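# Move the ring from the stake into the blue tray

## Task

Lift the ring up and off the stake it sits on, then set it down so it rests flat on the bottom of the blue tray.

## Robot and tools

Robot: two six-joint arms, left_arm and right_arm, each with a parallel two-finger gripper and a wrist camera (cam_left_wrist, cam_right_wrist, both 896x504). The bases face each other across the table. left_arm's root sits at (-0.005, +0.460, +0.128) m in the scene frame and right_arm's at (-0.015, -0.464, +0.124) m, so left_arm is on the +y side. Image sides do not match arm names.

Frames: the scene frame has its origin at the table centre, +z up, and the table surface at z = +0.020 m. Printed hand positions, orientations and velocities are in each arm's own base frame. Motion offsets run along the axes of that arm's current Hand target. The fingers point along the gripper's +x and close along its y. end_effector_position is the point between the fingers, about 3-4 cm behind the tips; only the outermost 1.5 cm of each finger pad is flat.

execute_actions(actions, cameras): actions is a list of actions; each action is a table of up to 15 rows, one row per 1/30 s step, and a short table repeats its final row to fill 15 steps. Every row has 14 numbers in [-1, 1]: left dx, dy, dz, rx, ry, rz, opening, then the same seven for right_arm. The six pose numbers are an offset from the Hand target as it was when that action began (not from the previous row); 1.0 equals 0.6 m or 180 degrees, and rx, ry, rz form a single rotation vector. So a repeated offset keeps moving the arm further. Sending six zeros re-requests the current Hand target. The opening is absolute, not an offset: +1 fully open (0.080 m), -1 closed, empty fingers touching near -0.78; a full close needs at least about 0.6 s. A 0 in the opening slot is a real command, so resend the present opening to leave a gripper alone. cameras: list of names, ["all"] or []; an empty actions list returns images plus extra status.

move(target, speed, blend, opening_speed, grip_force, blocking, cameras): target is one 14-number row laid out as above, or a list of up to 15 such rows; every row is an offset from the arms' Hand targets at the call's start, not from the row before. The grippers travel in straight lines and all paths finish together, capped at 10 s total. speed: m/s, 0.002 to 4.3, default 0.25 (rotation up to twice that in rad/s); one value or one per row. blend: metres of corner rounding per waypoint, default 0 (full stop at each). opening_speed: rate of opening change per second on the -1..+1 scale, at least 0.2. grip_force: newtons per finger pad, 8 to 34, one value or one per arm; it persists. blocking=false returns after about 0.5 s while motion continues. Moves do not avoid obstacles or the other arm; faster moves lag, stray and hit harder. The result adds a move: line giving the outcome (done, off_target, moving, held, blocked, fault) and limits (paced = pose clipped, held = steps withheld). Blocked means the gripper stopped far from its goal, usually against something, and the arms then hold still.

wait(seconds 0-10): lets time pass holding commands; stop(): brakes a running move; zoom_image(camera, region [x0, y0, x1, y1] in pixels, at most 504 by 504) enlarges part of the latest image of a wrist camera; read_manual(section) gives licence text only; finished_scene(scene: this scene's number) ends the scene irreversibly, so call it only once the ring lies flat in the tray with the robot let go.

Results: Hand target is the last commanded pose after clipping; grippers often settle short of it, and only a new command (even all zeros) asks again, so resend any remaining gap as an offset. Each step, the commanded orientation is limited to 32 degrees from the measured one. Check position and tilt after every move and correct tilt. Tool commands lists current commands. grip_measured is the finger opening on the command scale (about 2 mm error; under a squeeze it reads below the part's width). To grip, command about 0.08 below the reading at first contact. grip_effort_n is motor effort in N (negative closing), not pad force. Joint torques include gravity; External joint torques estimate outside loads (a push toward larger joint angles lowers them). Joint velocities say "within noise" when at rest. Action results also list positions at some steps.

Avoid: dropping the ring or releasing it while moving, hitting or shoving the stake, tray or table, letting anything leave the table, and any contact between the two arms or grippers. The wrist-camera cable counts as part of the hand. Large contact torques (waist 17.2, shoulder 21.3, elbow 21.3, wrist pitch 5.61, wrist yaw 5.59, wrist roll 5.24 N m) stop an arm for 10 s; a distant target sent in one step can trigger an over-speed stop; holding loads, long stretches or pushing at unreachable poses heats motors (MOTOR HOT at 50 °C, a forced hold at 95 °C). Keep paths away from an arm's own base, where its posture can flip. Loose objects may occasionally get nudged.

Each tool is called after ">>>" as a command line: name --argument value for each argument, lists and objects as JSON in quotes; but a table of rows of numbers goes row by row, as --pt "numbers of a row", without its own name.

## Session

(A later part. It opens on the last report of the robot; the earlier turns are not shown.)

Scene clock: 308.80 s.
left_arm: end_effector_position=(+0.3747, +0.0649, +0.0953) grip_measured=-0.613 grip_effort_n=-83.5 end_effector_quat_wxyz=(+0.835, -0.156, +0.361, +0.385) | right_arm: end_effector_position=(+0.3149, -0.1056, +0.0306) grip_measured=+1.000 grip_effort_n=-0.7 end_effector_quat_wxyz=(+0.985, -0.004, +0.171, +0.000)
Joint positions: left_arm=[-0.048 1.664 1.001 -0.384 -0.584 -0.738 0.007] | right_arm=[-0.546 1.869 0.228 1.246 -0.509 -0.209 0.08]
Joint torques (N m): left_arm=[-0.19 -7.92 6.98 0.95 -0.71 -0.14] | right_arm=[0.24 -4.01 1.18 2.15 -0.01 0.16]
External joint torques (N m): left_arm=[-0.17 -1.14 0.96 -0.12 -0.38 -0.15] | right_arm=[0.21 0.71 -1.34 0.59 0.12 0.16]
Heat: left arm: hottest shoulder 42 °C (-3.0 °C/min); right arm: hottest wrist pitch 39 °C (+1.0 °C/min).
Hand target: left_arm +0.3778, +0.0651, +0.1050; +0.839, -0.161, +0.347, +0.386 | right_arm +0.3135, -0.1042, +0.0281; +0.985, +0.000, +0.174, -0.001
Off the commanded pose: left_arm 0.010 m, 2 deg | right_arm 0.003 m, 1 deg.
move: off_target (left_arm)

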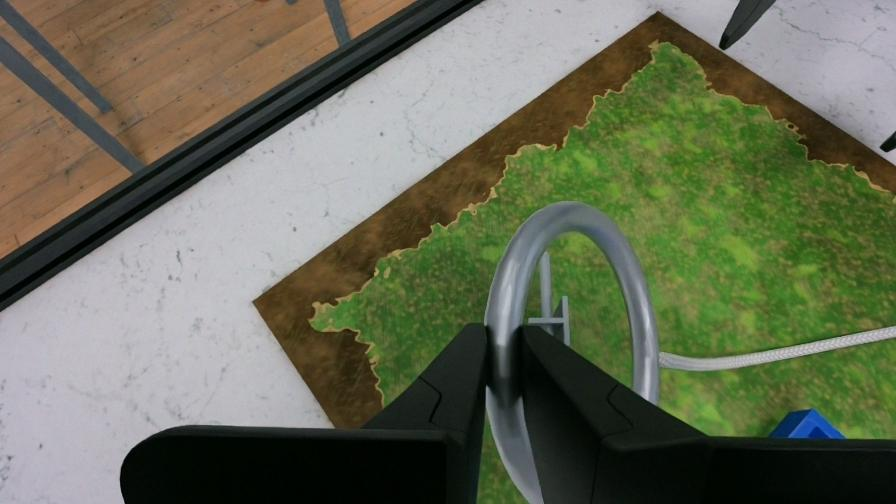

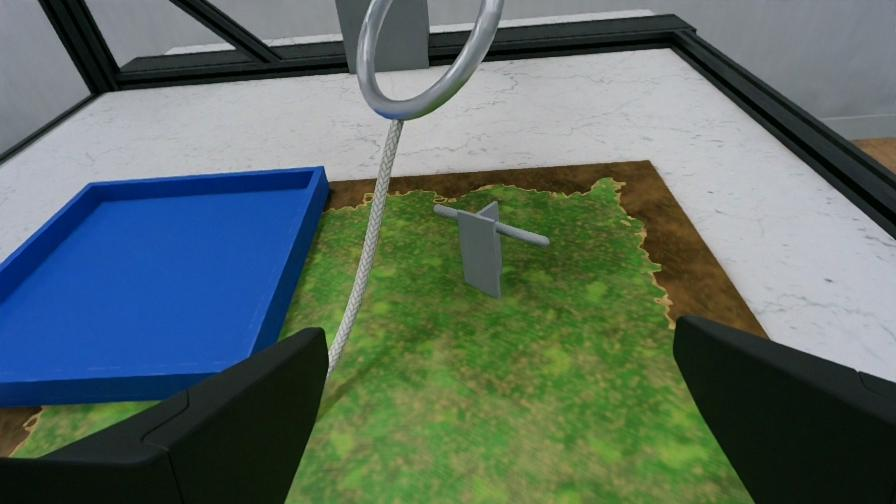

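>>> move --target '[0.0248,-0.19,-0.223,0.2604,0.2342,-0.1071,-0.9,0,0,0,0,0,0,1]' --speed 0.2 --cameras '["all"]'

Scene clock: 335.13 s.
left_arm: end_effector_position=(+0.4102, -0.0709, +0.0043) grip_measured=-0.613 grip_effort_n=-83.5 end_effector_quat_wxyz=(+0.711, -0.001, +0.703, +0.004) | right_arm: end_effector_position=(+0.3149, -0.1056, +0.0306) grip_measured=+1.000 grip_effort_n=-0.7 end_effector_quat_wxyz=(+0.985, -0.004, +0.171, +0.000)
Joint positions: left_arm=[-0.173 2.217 1.604 -0.947 -0.006 -0.18 0.007] | right_arm=[-0.546 1.869 0.228 1.246 -0.509 -0.209 0.08]
Joint torques (N m): left_arm=[-0.26 -7.76 5.85 0.04 0.15 0.12] | right_arm=[0.21 -4 1.17 2.15 -0.01 0.14]
External joint torques (N m): left_arm=[-0.26 2.38 0.36 -0.35 0.17 0.12] | right_arm=[0.19 0.74 -1.37 0.58 0.12 0.13]
Heat: left arm: hottest shoulder 43 °C (+0.0 °C/min); right arm: hottest wrist pitch 39 °C (+1.0 °C/min).
Hand target: left_arm +0.4101, -0.0729, +0.0001; +0.707, +0.000, +0.707, +0.000 | right_arm +0.3135, -0.1042, +0.0281; +0.985, +0.000, +0.174, -0.001
Off the commanded pose: left_arm 0.005 m, 1 deg | right_arm 0.003 m, 1 deg.
move: done

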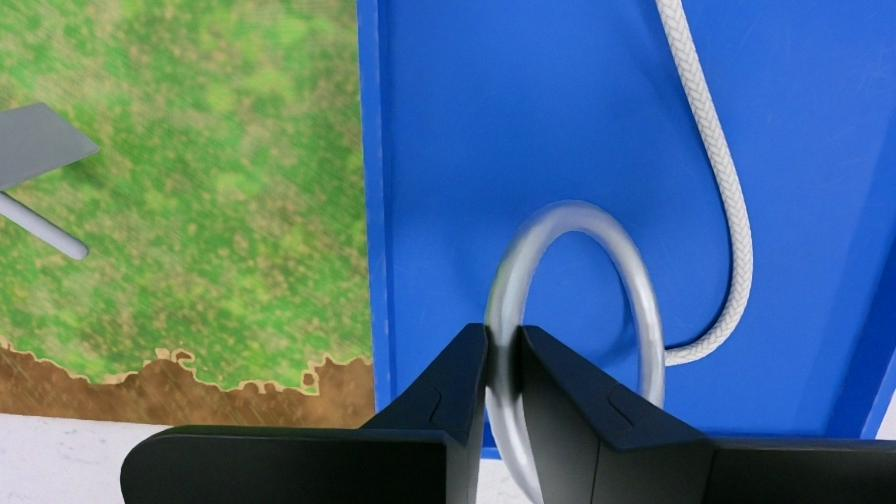

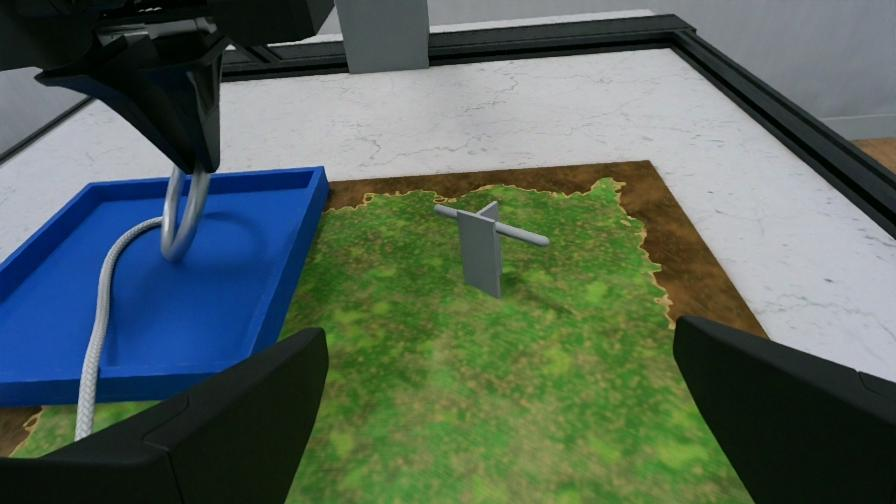

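>>> move --pt "0 0 0.05 0 0 0 -0.9 0 0 0 0 0 0 1" --pt "0.055 0.025 0.05 0 0 0 -0.9 0 0 0 0 0 0 1" --pt "0.108 0.03 0.05 0 0 0 -0.9 0 0 0 0 0 0 1" --speed 0.07 --grip_force 10 --cameras '["all"]'

Scene clock: 348.13 s.
left_arm: end_effector_position=(+0.4451, -0.0574, -0.0521) grip_measured=-0.651 grip_effort_n=-36.0 end_effector_quat_wxyz=(+0.717, -0.002, +0.697, -0.003) | right_arm: end_effector_position=(+0.3149, -0.1056, +0.0306) grip_measured=+1.000 grip_effort_n=-0.7 end_effector_quat_wxyz=(+0.985, -0.004, +0.171, +0.000)
Joint positions: left_arm=[-0.127 2.414 1.709 -0.837 0.003 -0.126 0.006] | right_arm=[-0.546 1.869 0.228 1.246 -0.509 -0.209 0.08]
Joint torques (N m): left_arm=[0.32 -7.45 4.1 0.54 -0.15 0.05] | right_arm=[0.18 -4.04 1.17 2.15 -0.02 0.16]
External joint torques (N m): left_arm=[0.33 3.74 -1.24 0.13 -0.13 0.05] | right_arm=[0.21 0.68 -1.36 0.59 0.1 0.16]
Heat: left arm: hottest shoulder 44 °C (+3.0 °C/min); right arm: hottest wrist pitch 39 °C (+0.0 °C/min).
Hand target: left_arm +0.4400, -0.0549, -0.0647; +0.707, +0.000, +0.707, +0.000 | right_arm +0.3135, -0.1042, +0.0281; +0.985, +0.000, +0.174, -0.001
Off the commanded pose: left_arm 0.014 m, 2 deg | right_arm 0.003 m, 1 deg.
grip_force (N): 10, 10
move: off_target (left_arm)

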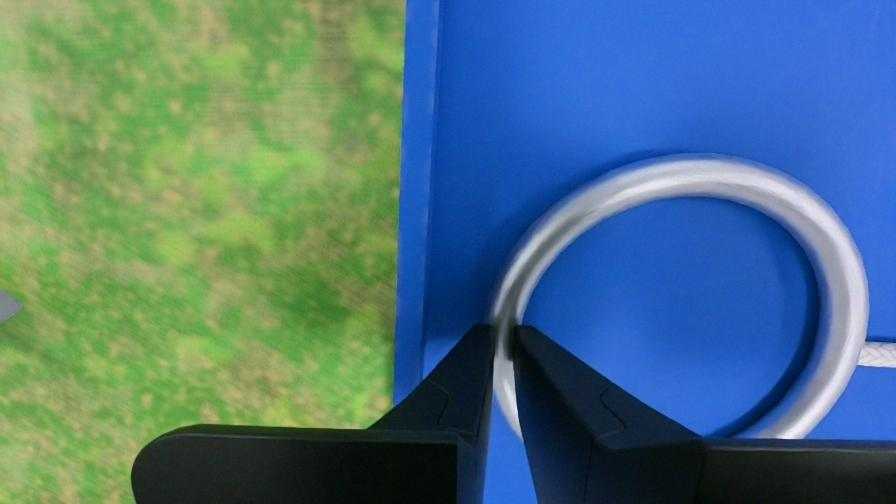

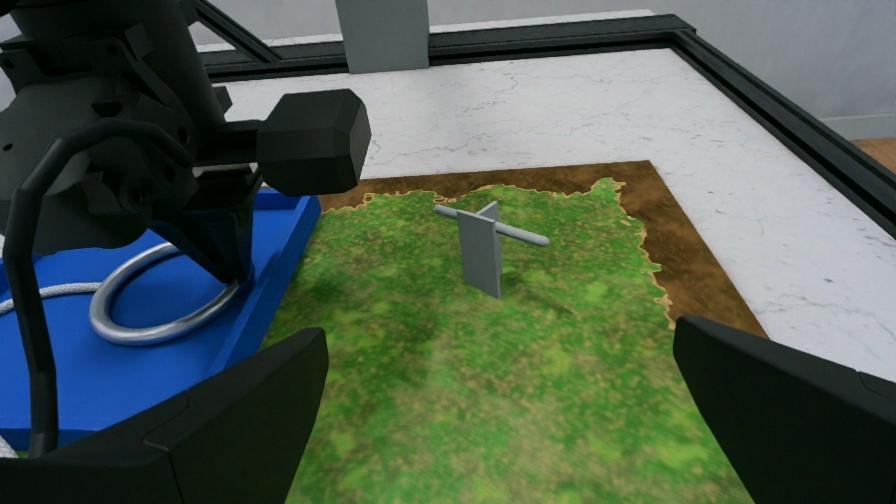

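>>> move --pt "0.017 -0.005 0 0 0 0 -0.9 0 0 0 0 0 0 1" --pt "0.017 -0.005 0 0 0 0 -0.25 0 0 0 0 0 0 1" --pt "-0.2 -0.005 0 0 0 0 -0.25 0 0 0 0 0 0 1" --speed 0.08 --opening_speed 0.6 --cameras '["all"]'

Scene clock: 357.93 s.
left_arm: end_effector_position=(+0.4381, -0.0582, +0.0489) grip_measured=-0.254 grip_effort_n=17.0 end_effector_quat_wxyz=(+0.701, +0.000, +0.713, -0.001) | right_arm: end_effector_position=(+0.3149, -0.1056, +0.0306) grip_measured=+1.000 grip_effort_n=-0.7 end_effector_quat_wxyz=(+0.985, -0.004, +0.171, +0.000)
Joint positions: left_arm=[-0.131 2.297 1.923 -1.212 0.004 -0.129 0.024] | right_arm=[-0.546 1.869 0.228 1.246 -0.509 -0.209 0.08]
Joint torques (N m): left_arm=[-0.06 -11.5 6.17 0 -0.18 -0.08] | right_arm=[0.24 -4.04 1.22 2.15 -0.04 0.17]
External joint torques (N m): left_arm=[-0.05 -0.58 0.42 -0.33 -0.17 -0.08] | right_arm=[0.24 0.76 -1.37 0.55 0.09 0.17]
Heat: left arm: hottest shoulder 45 °C (+4.0 °C/min); right arm: hottest wrist pitch 39 °C (+0.0 °C/min).
Hand target: left_arm +0.4400, -0.0579, +0.0553; +0.707, +0.000, +0.707, +0.000 | right_arm +0.3135, -0.1042, +0.0282; +0.985, +0.000, +0.174, -0.001
Off the commanded pose: left_arm 0.007 m, 1 deg | right_arm 0.003 m, 1 deg.
grip_force (N): 10, 10
move: done; target 2's new opening was sent with left_arm's hand 0.025 m and 3 deg from that target

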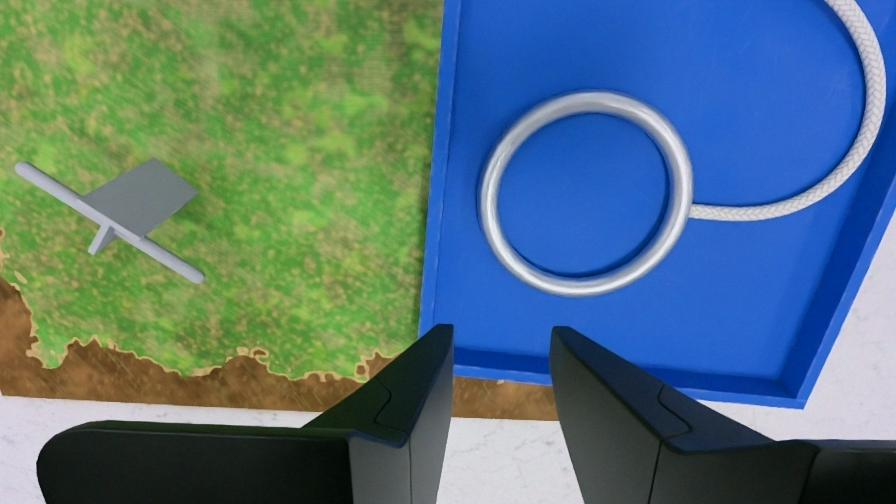

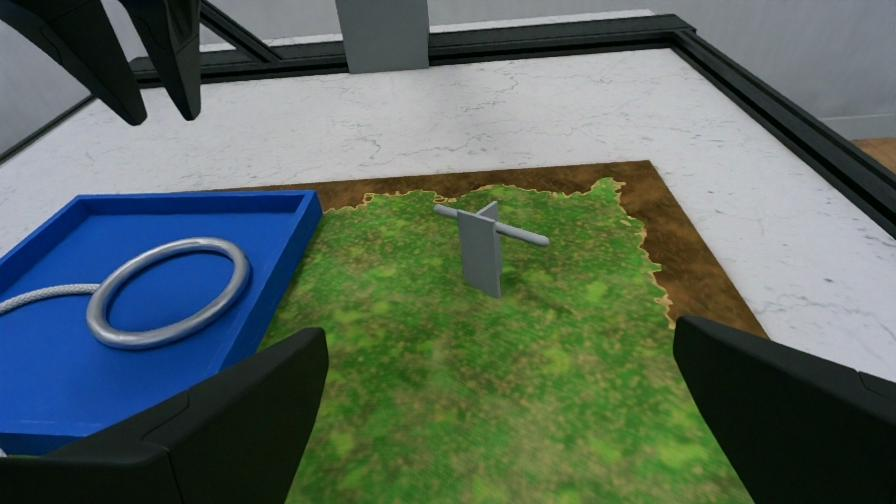

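Flat in tray.

>>> finished_scene --scene 2

The scene is finished: the task was done.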